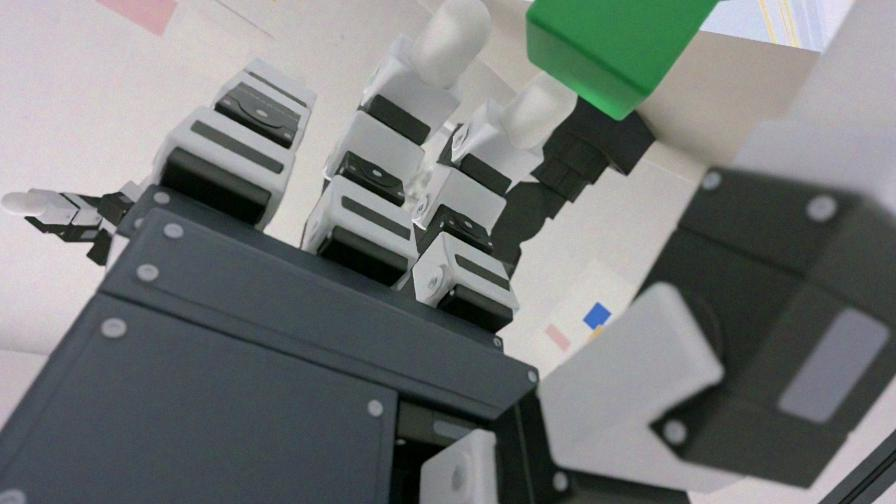

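Request:
execute_actions:
  actions:
    - [[0,0,0,0,0,0,0.95,0,-0.444,0.13,0.95,0,-0.444,0.13,1,0,0.576,0.696,-0.686,0.678,0.17,-0.426,0.2,-0.6,0.001,-0.0035,-0.012,0,0,0,0.9,0,-0.444,0.13,0.9,0,-0.444,0.13,1,0,0.576,0.696,-0.686,0.678,0.06,0.05,0.2,-0.75]]
    - [[0,0,0,0,0,0,0.95,0,-0.444,0.13,0.95,0,-0.444,0.13,1,0,0.576,0.696,-0.686,0.678,0.17,-0.426,0.2,-0.6,0,0,0.002,0,0,0,0.76,0,-0.444,0.13,0.76,0,-0.444,0.13,1,0,0.576,0.696,-0.686,0.678,-0.08,0.114,0.2,-0.82]]
    - [[0,0,0,0,0,0,0.95,0,-0.444,0.13,0.95,0,-0.444,0.13,1,0,0.576,0.696,-0.686,0.678,0.17,-0.426,0.2,-0.6,0,0,0,0,0,0,0.67,0,-0.444,0.13,0.67,0,-0.444,0.13,1,0,0.576,0.696,-0.686,0.678,-0.18,0.114,0.2,-0.85]]
  cameras: ["cam_right_wrist"]

Scene clock: 750.50 s.
left_arm: end_effector_position=(+0.3240, +0.1492, +0.3212) hand_goal=(+0.950, +0.000, -0.444, +0.130, +0.950, +0.000, -0.444, +0.130, +1.000, +0.000, +0.576, +0.696, -0.686, +0.678, +0.170, -0.426) hand_measured=(+0.930, +0.002, -0.442, +0.134, +0.930, +0.002, -0.442, +0.134, +0.976, +0.002, +0.576, +0.696, -0.684, +0.678, +0.170, -0.424) hand_current_ma=(-20, +0, +1, +1, -21, +0, +0, +1, -27, +0, +0, +0, +1, +0, +0, +1) hand_state=(goal, goal, goal, goal, blocked, goal, goal, goal, blocked, goal, goal, goal, goal, goal, goal, goal) hand_current_limit=0.20 hand_speed=-0.60 end_effector_quat_wxyz=(+0.203, -0.313, +0.786, -0.493) | right_arm: end_effector_position=(+0.3611, +0.2965, +0.0959) hand_goal=(+0.670, +0.000, -0.444, +0.130, +0.670, +0.000, -0.444, +0.130, +1.000, +0.000, +0.576, +0.696, -0.686, +0.678, -0.180, +0.114) hand_measured=(+0.666, +0.000, -0.442, +0.134, +0.666, -0.002, -0.442, +0.132, +0.990, +0.000, +0.574, +0.696, -0.686, +0.680, -0.176, +0.112) hand_current_ma=(-18, +3, +9, +15, -18, -7, +9, +12, -53, +3, -7, +0, +3, +7, +22, -11) hand_state=(goal, goal, goal, goal, goal, goal, goal, goal, goal, goal, goal, goal, goal, goal, goal, goal) hand_current_limit=0.20 hand_speed=-0.85 end_effector_quat_wxyz=(-0.528, +0.841, +0.104, -0.054)
Joint positions: left_arm=[0.775 1.282 1.371 -1.675 1.125 -1.543] | right_arm=[0.427 1.57 1.043 -0.65 -1.079 1.99]
Joint torques (N m): left_arm=[0.26 -8.23 13.19 -0.06 0.83 0.16] | right_arm=[-0.62 -7.88 8.24 1.43 -0.69 -0.02]
Heat: left arm: hottest elbow 46 °C; right arm: hottest elbow 42 °C.
Hand target: left_arm +0.3314, +0.1591, +0.3316; +0.190, -0.289, +0.791, -0.505 | right_arm +0.3624, +0.2949, +0.0882; -0.529, +0.841, +0.099, -0.056
Off the commanded pose: left_arm 0.016 m, 3 deg | right_arm 0.008 m, 1 deg.
joint sent to its limit (left arm) — joint 4 (wrist pitch), lower limit. The joint targets are off in orientation, not in position.
Step readings (end_effector_position of left_arm | right_arm):
0: (+0.3240, +0.1492, +0.3212) | (+0.3625, +0.2972, +0.1025)
1: (+0.3240, +0.1492, +0.3212) | (+0.3625, +0.2972, +0.1025)
2: (+0.3240, +0.1492, +0.3212) | (+0.3623, +0.2971, +0.1025)
4: (+0.3240, +0.1492, +0.3212) | (+0.3629, +0.2974, +0.1023)
8: (+0.3240, +0.1492, +0.3212) | (+0.3628, +0.2973, +0.0996)
15: (+0.3240, +0.1492, +0.3212) | (+0.3611, +0.2965, +0.0959)
16: (+0.3240, +0.1492, +0.3212) | (+0.3611, +0.2965, +0.0959)
17: (+0.3240, +0.1492, +0.3212) | (+0.3611, +0.2965, +0.0959)
19: (+0.3240, +0.1492, +0.3212) | (+0.3611, +0.2965, +0.0959)
23: (+0.3240, +0.1492, +0.3212) | (+0.3611, +0.2965, +0.0959)
30: (+0.3240, +0.1492, +0.3212) | (+0.3611, +0.2965, +0.0959)
31: (+0.3240, +0.1492, +0.3212) | (+0.3611, +0.2965, +0.0959)
32: (+0.3240, +0.1492, +0.3212) | (+0.3611, +0.2965, +0.0959)
34: (+0.3240, +0.1492, +0.3212) | (+0.3611, +0.2965, +0.0959)
38: (+0.3240, +0.1492, +0.3212) | (+0.3611, +0.2965, +0.0959)
45: (+0.3240, +0.1492, +0.3212) | (+0.3611, +0.2965, +0.0959)
Images, in order (width x height): cam_right_wrist 896x504.

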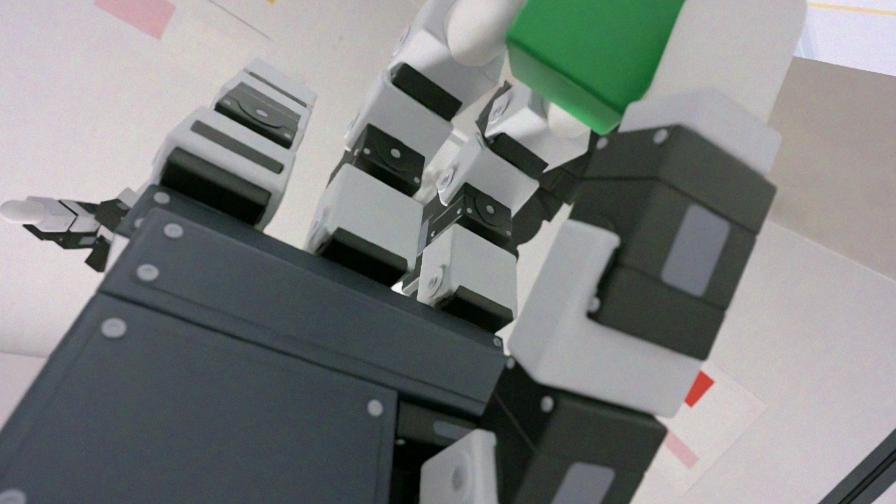

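Request:
execute_actions:
  actions:
    - [[0,0,0,0,0,0,0.95,0,-0.444,0.13,0.95,0,-0.444,0.13,1,0,0.576,0.696,-0.686,0.678,0.17,-0.426,0.2,-0.6,0,0,0.001,0,0,0,0.62,0,-0.444,0.13,0.62,0,-0.444,0.13,1,0,0.576,0.696,-0.686,0.678,-0.36,0.114,0.2,-0.85]]
    - [[0,0,0,0,0,0,0.95,0,-0.444,0.13,0.95,0,-0.444,0.13,1,0,0.576,0.696,-0.686,0.678,0.17,-0.426,0.2,-0.6,0,0,0.002,0,0,0,0.58,0,-0.444,0.13,0.58,0,-0.444,0.13,1,0,0.576,0.696,-0.686,0.678,-0.43,0.114,0.2,-0.85]]
    - [[0,0,0,0,0,0,0.95,0,-0.444,0.13,0.95,0,-0.444,0.13,1,0,0.576,0.696,-0.686,0.678,0.17,-0.426,0.2,-0.6,0.02,0,0.06,0,0,0,0.58,0,-0.444,0.13,0.58,0,-0.444,0.13,1,0,0.576,0.696,-0.686,0.678,-0.43,0.114,0.2,-0.85]]
    - [[0,0,0,0,0,0,0.95,0,-0.444,0.13,0.95,0,-0.444,0.13,1,0,0.576,0.696,-0.686,0.678,0.17,-0.426,0.2,-0.6,0,-0.02,0.05,0,0,0,0.58,0,-0.444,0.13,0.58,0,-0.444,0.13,1,0,0.576,0.696,-0.686,0.678,-0.43,0.114,0.2,-0.85]]
    - [[0,0,0,0,0,0,0.95,0,-0.444,0.13,0.95,0,-0.444,0.13,1,0,0.576,0.696,-0.686,0.678,0.17,-0.426,0.2,-0.6,-0.01,-0.03,0,0,0,0,0.58,0,-0.444,0.13,0.58,0,-0.444,0.13,1,0,0.576,0.696,-0.686,0.678,-0.43,0.114,0.2,-0.85]]
    - [[0,0,0,0,0,0,0.95,0,-0.444,0.13,0.95,0,-0.444,0.13,1,0,0.576,0.696,-0.686,0.678,0.17,-0.426,0.2,-0.6,-0.014,0.035,0,0,0,0,0.58,0,-0.444,0.13,0.58,0,-0.444,0.13,1,0,0.576,0.696,-0.686,0.678,-0.43,0.114,0.2,-0.85]]
    - [[0,0,0,0,0,0,0.95,0,-0.444,0.13,0.95,0,-0.444,0.13,1,0,0.576,0.696,-0.686,0.678,0.17,-0.426,0.2,-0.6,0,0,-0.04,0,0,0,0.58,0,-0.444,0.13,0.58,0,-0.444,0.13,1,0,0.576,0.696,-0.686,0.678,-0.43,0.114,0.2,-0.85]]
  cameras: ["cam_high","cam_right_wrist"]

Request:
zoom_image:
  camera: "cam_high"
  region: [490, 215, 540, 265]

Scene clock: 769.87 s.
left_arm: end_effector_position=(+0.3240, +0.1492, +0.3212) hand_goal=(+0.950, +0.000, -0.444, +0.130, +0.950, +0.000, -0.444, +0.130, +1.000, +0.000, +0.576, +0.696, -0.686, +0.678, +0.170, -0.426) hand_measured=(+0.930, +0.002, -0.442, +0.134, +0.930, +0.002, -0.442, +0.134, +0.976, +0.002, +0.576, +0.696, -0.684, +0.678, +0.170, -0.424) hand_current_ma=(-20, +0, +1, +1, -21, +0, +0, +1, -27, +0, +0, +0, +1, +0, +0, +1) hand_state=(goal, goal, goal, goal, blocked, goal, goal, goal, blocked, goal, goal, goal, goal, goal, goal, goal) hand_current_limit=0.20 hand_speed=-0.60 end_effector_quat_wxyz=(+0.203, -0.313, +0.786, -0.493) | right_arm: end_effector_position=(+0.3628, +0.2828, +0.1365) hand_goal=(+0.580, +0.000, -0.444, +0.130, +0.580, +0.000, -0.444, +0.130, +1.000, +0.000, +0.576, +0.696, -0.686, +0.678, -0.430, +0.114) hand_measured=(+0.612, +0.000, -0.432, +0.134, +0.602, -0.002, -0.434, +0.132, +0.990, +0.000, +0.574, +0.696, -0.686, +0.680, -0.254, +0.130) hand_current_ma=(+165, +3, +54, +19, +110, -11, +47, +14, -53, +3, -7, +0, +2, +8, +330, +103) hand_state=(blocked, goal, goal, goal, blocked, goal, goal, goal, goal, goal, goal, goal, goal, goal, blocked, goal) hand_current_limit=0.20 hand_speed=-0.85 end_effector_quat_wxyz=(-0.529, +0.841, +0.103, -0.051)
Joint positions: left_arm=[0.775 1.282 1.371 -1.675 1.125 -1.543] | right_arm=[0.398 1.513 1.098 -0.802 -1.088 1.941]
Joint torques (N m): left_arm=[0.44 -8.35 13.19 0.03 0.83 0.15] | right_arm=[0.5 -8.35 8.58 1.46 -0.59 0.15]
Heat: left arm: hottest elbow 47 °C; right arm: hottest elbow 41 °C.
Hand target: left_arm +0.3314, +0.1591, +0.3316; +0.190, -0.289, +0.791, -0.505 | right_arm +0.3600, +0.2859, +0.1320; -0.529, +0.841, +0.099, -0.056
Off the commanded pose: left_arm 0.016 m, 3 deg | right_arm 0.006 m, 1 deg.
joint sent to its limit (left arm) — joint 4 (wrist pitch), lower limit. The joint targets are off in orientation, not in position.
Step readings (end_effector_position of left_arm | right_arm):
0: (+0.3240, +0.1492, +0.3212) | (+0.3611, +0.2965, +0.0959)
1: (+0.3240, +0.1492, +0.3212) | (+0.3611, +0.2965, +0.0959)
2: (+0.3240, +0.1492, +0.3212) | (+0.3611, +0.2965, +0.0959)
4: (+0.3240, +0.1492, +0.3212) | (+0.3611, +0.2965, +0.0959)
8: (+0.3240, +0.1492, +0.3212) | (+0.3611, +0.2965, +0.0959)
15: (+0.3240, +0.1492, +0.3212) | (+0.3609, +0.2965, +0.0960)
16: (+0.3240, +0.1492, +0.3212) | (+0.3609, +0.2965, +0.0960)
17: (+0.3240, +0.1492, +0.3212) | (+0.3609, +0.2965, +0.0960)
19: (+0.3240, +0.1492, +0.3212) | (+0.3608, +0.2965, +0.0960)
23: (+0.3240, +0.1492, +0.3212) | (+0.3608, +0.2965, +0.0960)
30: (+0.3240, +0.1492, +0.3212) | (+0.3608, +0.2965, +0.0960)
31: (+0.3240, +0.1492, +0.3212) | (+0.3608, +0.2965, +0.0960)
32: (+0.3240, +0.1492, +0.3212) | (+0.3604, +0.2962, +0.0958)
34: (+0.3240, +0.1492, +0.3212) | (+0.3558, +0.2936, +0.0952)
38: (+0.3240, +0.1492, +0.3212) | (+0.3489, +0.2895, +0.0959)
45: (+0.3240, +0.1492, +0.3212) | (+0.3482, +0.2877, +0.0989)
46: (+0.3240, +0.1492, +0.3212) | (+0.3484, +0.2878, +0.0994)
47: (+0.3240, +0.1492, +0.3212) | (+0.3479, +0.2871, +0.1002)
49: (+0.3240, +0.1492, +0.3212) | (+0.3462, +0.2841, +0.1038)
53: (+0.3240, +0.1492, +0.3212) | (+0.3465, +0.2776, +0.1154)
60: (+0.3240, +0.1492, +0.3212) | (+0.3522, +0.2768, +0.1294)
61: (+0.3240, +0.1492, +0.3212) | (+0.3524, +0.2765, +0.1295)
62: (+0.3240, +0.1492, +0.3212) | (+0.3523, +0.2755, +0.1294)
64: (+0.3240, +0.1492, +0.3212) | (+0.3524, +0.2710, +0.1296)
68: (+0.3240, +0.1492, +0.3212) | (+0.3518, +0.2659, +0.1311)
75: (+0.3240, +0.1492, +0.3212) | (+0.3523, +0.2622, +0.1328)
76: (+0.3240, +0.1492, +0.3212) | (+0.3523, +0.2622, +0.1328)
77: (+0.3240, +0.1492, +0.3212) | (+0.3523, +0.2622, +0.1328)
79: (+0.3240, +0.1492, +0.3212) | (+0.3545, +0.2644, +0.1335)
83: (+0.3240, +0.1492, +0.3212) | (+0.3561, +0.2717, +0.1363)
90: (+0.3240, +0.1492, +0.3212) | (+0.3537, +0.2787, +0.1393)
91: (+0.3240, +0.1492, +0.3212) | (+0.3533, +0.2789, +0.1394)
92: (+0.3240, +0.1492, +0.3212) | (+0.3544, +0.2796, +0.1395)
94: (+0.3240, +0.1492, +0.3212) | (+0.3585, +0.2811, +0.1397)
98: (+0.3240, +0.1492, +0.3212) | (+0.3639, +0.2834, +0.1400)
105: (+0.3240, +0.1492, +0.3212) | (+0.3626, +0.2827, +0.1364)
Images, in order (width x height): cam_high 896x504, cam_right_wrist 896x504.

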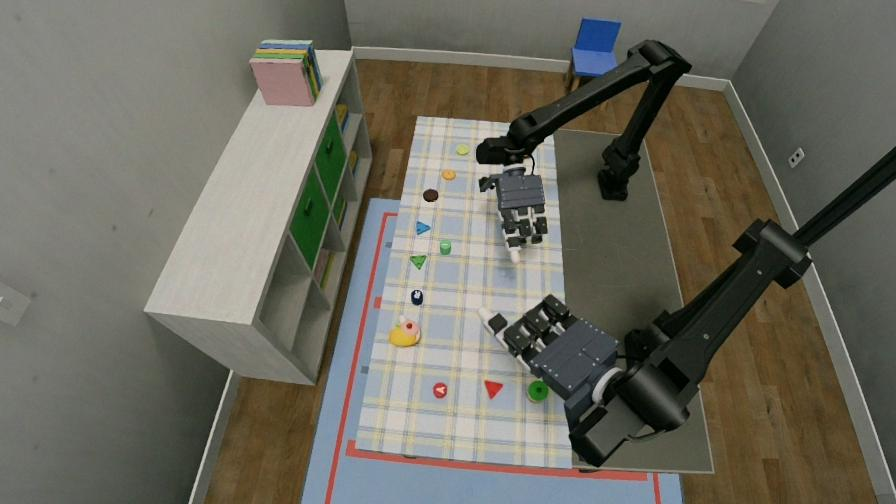

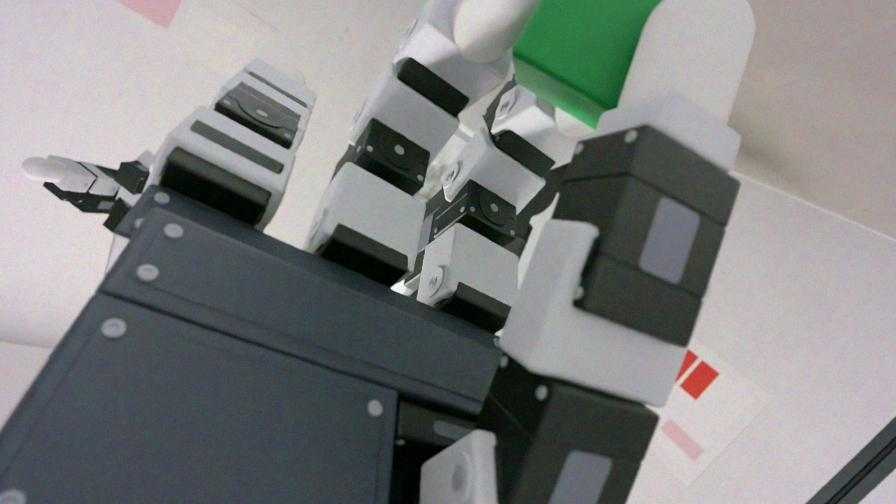

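Scaled by 10.080 from the camera's 896x504 image, which has a finer 1280x720 frame.

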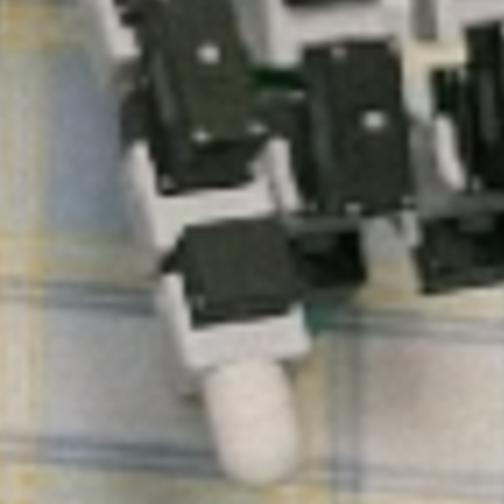

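Request:
execute_actions:
  actions:
    - [[0,0,0,0,0,0,0.95,0,-0.444,0.13,0.95,0,-0.444,0.13,1,0,0.576,0.696,-0.686,0.678,0.17,-0.426,0.2,-0.6,0,-0.06,0.03,0,0,0,0.58,0,-0.444,0.13,0.58,0,-0.444,0.13,1,0,0.576,0.696,-0.686,0.678,-0.43,0.114,0.2,-0.85]]
    - [[0,0,0,0,0,0,0.95,0,-0.444,0.13,0.95,0,-0.444,0.13,1,0,0.576,0.696,-0.686,0.678,0.17,-0.426,0.2,-0.6,0,-0.08,0.02,0,0,0,0.58,0,-0.444,0.13,0.58,0,-0.444,0.13,1,0,0.576,0.696,-0.686,0.678,-0.43,0.114,0.2,-0.85]]
  cameras: ["cam_high"]

Request:
zoom_image:
  camera: "cam_high"
  region: [495, 225, 535, 265]

Scene clock: 775.87 s.
left_arm: end_effector_position=(+0.3240, +0.1492, +0.3212) hand_goal=(+0.950, +0.000, -0.444, +0.130, +0.950, +0.000, -0.444, +0.130, +1.000, +0.000, +0.576, +0.696, -0.686, +0.678, +0.170, -0.426) hand_measured=(+0.930, +0.002, -0.442, +0.134, +0.930, +0.002, -0.442, +0.134, +0.976, +0.002, +0.576, +0.696, -0.684, +0.678, +0.170, -0.424) hand_current_ma=(-20, +0, +1, +1, -21, +0, +0, +1, -27, +0, +0, +0, +1, +0, +0, +1) hand_state=(goal, goal, goal, goal, blocked, goal, goal, goal, blocked, goal, goal, goal, goal, goal, goal, goal) hand_current_limit=0.20 hand_speed=-0.60 end_effector_quat_wxyz=(+0.203, -0.313, +0.786, -0.493) | right_arm: end_effector_position=(+0.3431, +0.1966, +0.1464) hand_goal=(+0.580, +0.000, -0.444, +0.130, +0.580, +0.000, -0.444, +0.130, +1.000, +0.000, +0.576, +0.696, -0.686, +0.678, -0.430, +0.114) hand_measured=(+0.612, +0.000, -0.432, +0.134, +0.600, -0.004, -0.434, +0.134, +0.990, +0.000, +0.574, +0.696, -0.686, +0.680, -0.254, +0.130) hand_current_ma=(+160, +4, +57, +20, +104, -13, +50, +15, -53, +3, -7, +0, +1, +8, +330, +105) hand_state=(blocked, goal, goal, goal, blocked, goal, goal, goal, goal, goal, goal, goal, goal, goal, blocked, goal) hand_current_limit=0.20 hand_speed=-0.85 end_effector_quat_wxyz=(-0.522, +0.846, +0.083, -0.073)
Joint positions: left_arm=[0.775 1.282 1.371 -1.675 1.125 -1.543] | right_arm=[0.219 1.477 1.098 -1.228 -1.109 1.572]
Joint torques (N m): left_arm=[0.5 -8.47 13.16 0.14 0.85 0.15] | right_arm=[-0.15 -7.12 13.03 0.14 -1.06 -0.11]
Heat: left arm: hottest elbow 47 °C; right arm: hottest elbow 40 °C.
Hand target: left_arm +0.3314, +0.1591, +0.3316; +0.190, -0.289, +0.791, -0.505 | right_arm +0.3600, +0.2018, +0.1620; -0.529, +0.841, +0.099, -0.056
Off the commanded pose: left_arm 0.016 m, 3 deg | right_arm 0.024 m, 3 deg.
joint sent to its limit (left arm) — joint 4 (wrist pitch), lower limit. The joint targets are off in orientation, not in position.
Step readings (end_effector_position of left_arm | right_arm):
0: (+0.3240, +0.1492, +0.3212) | (+0.3628, +0.2828, +0.1365)
1: (+0.3240, +0.1492, +0.3212) | (+0.3628, +0.2828, +0.1365)
2: (+0.3240, +0.1492, +0.3212) | (+0.3620, +0.2821, +0.1363)
4: (+0.3240, +0.1492, +0.3212) | (+0.3572, +0.2771, +0.1362)
8: (+0.3240, +0.1492, +0.3212) | (+0.3542, +0.2606, +0.1361)
15: (+0.3240, +0.1492, +0.3212) | (+0.3551, +0.2483, +0.1363)
16: (+0.3240, +0.1492, +0.3212) | (+0.3546, +0.2479, +0.1362)
17: (+0.3240, +0.1492, +0.3212) | (+0.3536, +0.2457, +0.1362)
19: (+0.3240, +0.1492, +0.3212) | (+0.3491, +0.2374, +0.1388)
23: (+0.3240, +0.1492, +0.3212) | (+0.3478, +0.2143, +0.1447)
30: (+0.3240, +0.1492, +0.3212) | (+0.3445, +0.1972, +0.1467)
Images, in order (width x height): cam_high 896x504.

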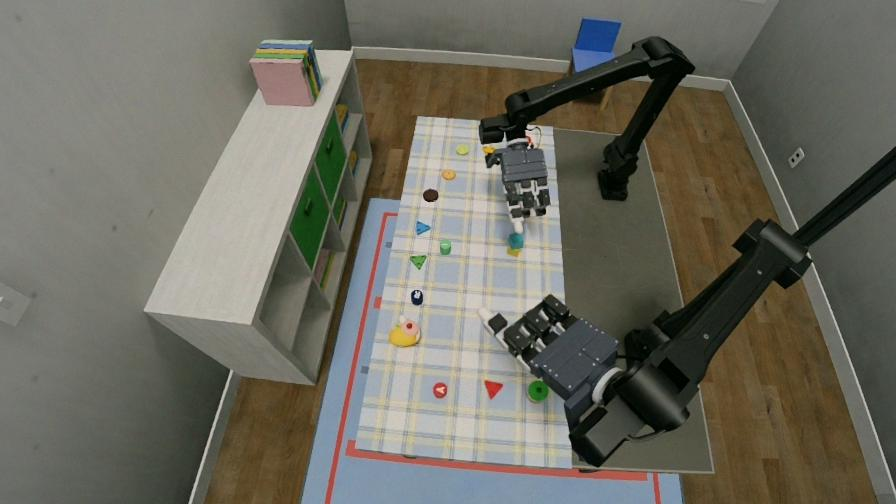

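Scaled by 12.600 from the camera's 896x504 image, which has a finer 1280x720 frame.

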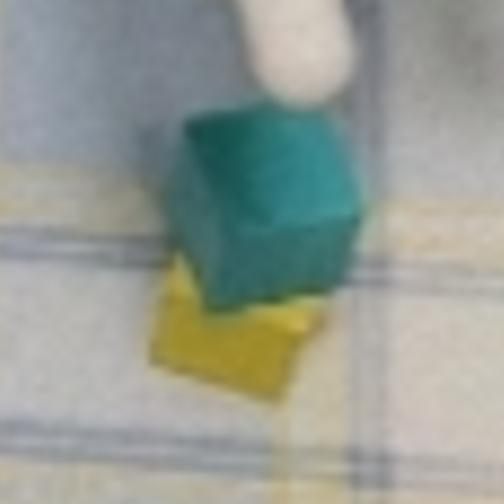

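Request:
execute_actions:
  actions:
    - [[0,0,0,0,0,0,0.95,0,-0.444,0.13,0.95,0,-0.444,0.13,1,0,0.576,0.696,-0.686,0.678,0.17,-0.426,0.2,-0.6,0,0.05,0,0,0,0,0.58,0,-0.444,0.13,0.58,0,-0.444,0.13,1,0,0.576,0.696,-0.686,0.678,-0.43,0.114,0.2,-0.85]]
    - [[0,0,0,0,0,0,0.95,0,-0.444,0.13,0.95,0,-0.444,0.13,1,0,0.576,0.696,-0.686,0.678,0.17,-0.426,0.2,-0.6,0,0.05,0,0,0,0,0.58,0,-0.444,0.13,0.58,0,-0.444,0.13,1,0,0.576,0.696,-0.686,0.678,-0.43,0.114,0.2,-0.85]]
    - [[0,0,0,0,0,0,0.95,0,-0.444,0.13,0.95,0,-0.444,0.13,1,0,0.576,0.696,-0.686,0.678,0.17,-0.426,0.2,-0.6,0,0.04,-0.02,0,0,0,0.58,0,-0.444,0.13,0.58,0,-0.444,0.13,1,0,0.576,0.696,-0.686,0.678,-0.43,0.114,0.2,-0.85]]
    - [[0,0,0,0,0,0,0.95,0,-0.444,0.13,0.95,0,-0.444,0.13,1,0,0.576,0.696,-0.686,0.678,0.17,-0.426,0.2,-0.6,0,0,-0.04,0,0,0,0.58,0,-0.444,0.13,0.58,0,-0.444,0.13,1,0,0.576,0.696,-0.686,0.678,-0.43,0.114,0.2,-0.85]]
    - [[0,0,0,0,0,0,0.95,0,-0.444,0.13,0.95,0,-0.444,0.13,1,0,0.576,0.696,-0.686,0.678,0.17,-0.426,0.2,-0.6,0,0,-0.03,0,0,0,0.58,0,-0.444,0.13,0.58,0,-0.444,0.13,1,0,0.576,0.696,-0.686,0.678,-0.43,0.114,0.2,-0.85]]
  cameras: []

Scene clock: 784.87 s.
left_arm: end_effector_position=(+0.3240, +0.1492, +0.3212) hand_goal=(+0.950, +0.000, -0.444, +0.130, +0.950, +0.000, -0.444, +0.130, +1.000, +0.000, +0.576, +0.696, -0.686, +0.678, +0.170, -0.426) hand_measured=(+0.930, +0.002, -0.442, +0.134, +0.930, +0.002, -0.442, +0.134, +0.976, +0.002, +0.576, +0.696, -0.684, +0.678, +0.170, -0.424) hand_current_ma=(-20, +0, +1, +1, -21, +0, +0, +1, -27, +0, +0, +0, +1, +0, +0, +1) hand_state=(goal, goal, goal, goal, blocked, goal, goal, goal, blocked, goal, goal, goal, goal, goal, goal, goal) hand_current_limit=0.20 hand_speed=-0.60 end_effector_quat_wxyz=(+0.203, -0.313, +0.786, -0.493) | right_arm: end_effector_position=(+0.3622, +0.2830, +0.1140) hand_goal=(+0.580, +0.000, -0.444, +0.130, +0.580, +0.000, -0.444, +0.130, +1.000, +0.000, +0.576, +0.696, -0.686, +0.678, -0.430, +0.114) hand_measured=(+0.610, +0.000, -0.432, +0.134, +0.600, -0.004, -0.434, +0.134, +0.990, +0.000, +0.574, +0.696, -0.686, +0.680, -0.254, +0.130) hand_current_ma=(+157, +4, +57, +20, +102, -13, +51, +15, -53, +3, -7, +0, +1, +8, +330, +106) hand_state=(blocked, goal, goal, goal, blocked, goal, goal, goal, goal, goal, goal, goal, goal, goal, blocked, goal) hand_current_limit=0.20 hand_speed=-0.85 end_effector_quat_wxyz=(-0.529, +0.841, +0.104, -0.050)
Joint positions: left_arm=[0.775 1.282 1.371 -1.675 1.125 -1.543] | right_arm=[0.398 1.537 1.059 -0.736 -1.088 1.941]
Joint torques (N m): left_arm=[0.67 -8.18 13.18 0.16 0.82 0.16] | right_arm=[0.44 -7.53 8.51 1.5 -0.62 0.17]
Heat: left arm: hottest elbow 47 °C; right arm: hottest elbow 40 °C.
Hand target: left_arm +0.3314, +0.1591, +0.3316; +0.190, -0.289, +0.791, -0.505 | right_arm +0.3601, +0.2859, +0.1080; -0.529, +0.841, +0.099, -0.056
Off the commanded pose: left_arm 0.016 m, 3 deg | right_arm 0.007 m, 1 deg.
joint sent to its limit (left arm) — joint 4 (wrist pitch), lower limit. The joint targets are off in orientation, not in position.
Step readings (end_effector_position of left_arm | right_arm):
0: (+0.3240, +0.1492, +0.3212) | (+0.3432, +0.1966, +0.1463)
1: (+0.3240, +0.1492, +0.3212) | (+0.3432, +0.1967, +0.1463)
2: (+0.3240, +0.1492, +0.3212) | (+0.3433, +0.1974, +0.1463)
4: (+0.3240, +0.1492, +0.3212) | (+0.3457, +0.2016, +0.1462)
8: (+0.3240, +0.1492, +0.3212) | (+0.3453, +0.2153, +0.1461)
15: (+0.3240, +0.1492, +0.3212) | (+0.3439, +0.2241, +0.1466)
16: (+0.3240, +0.1492, +0.3212) | (+0.3441, +0.2242, +0.1467)
17: (+0.3240, +0.1492, +0.3212) | (+0.3448, +0.2257, +0.1467)
19: (+0.3240, +0.1492, +0.3212) | (+0.3466, +0.2320, +0.1469)
23: (+0.3240, +0.1492, +0.3212) | (+0.3466, +0.2449, +0.1476)
30: (+0.3240, +0.1492, +0.3212) | (+0.3448, +0.2537, +0.1480)
31: (+0.3240, +0.1492, +0.3212) | (+0.3453, +0.2540, +0.1482)
32: (+0.3240, +0.1492, +0.3212) | (+0.3464, +0.2552, +0.1482)
34: (+0.3240, +0.1492, +0.3212) | (+0.3484, +0.2612, +0.1479)
38: (+0.3240, +0.1492, +0.3212) | (+0.3526, +0.2708, +0.1467)
45: (+0.3240, +0.1492, +0.3212) | (+0.3519, +0.2784, +0.1459)
46: (+0.3240, +0.1492, +0.3212) | (+0.3521, +0.2788, +0.1460)
47: (+0.3240, +0.1492, +0.3212) | (+0.3530, +0.2792, +0.1461)
49: (+0.3240, +0.1492, +0.3212) | (+0.3568, +0.2808, +0.1448)
53: (+0.3240, +0.1492, +0.3212) | (+0.3630, +0.2834, +0.1398)
60: (+0.3240, +0.1492, +0.3212) | (+0.3618, +0.2827, +0.1330)
61: (+0.3240, +0.1492, +0.3212) | (+0.3618, +0.2827, +0.1330)
62: (+0.3240, +0.1492, +0.3212) | (+0.3624, +0.2830, +0.1324)
64: (+0.3240, +0.1492, +0.3212) | (+0.3636, +0.2835, +0.1302)
68: (+0.3240, +0.1492, +0.3212) | (+0.3626, +0.2831, +0.1214)
75: (+0.3240, +0.1492, +0.3212) | (+0.3617, +0.2827, +0.1139)
No camera images: "cameras" was empty.


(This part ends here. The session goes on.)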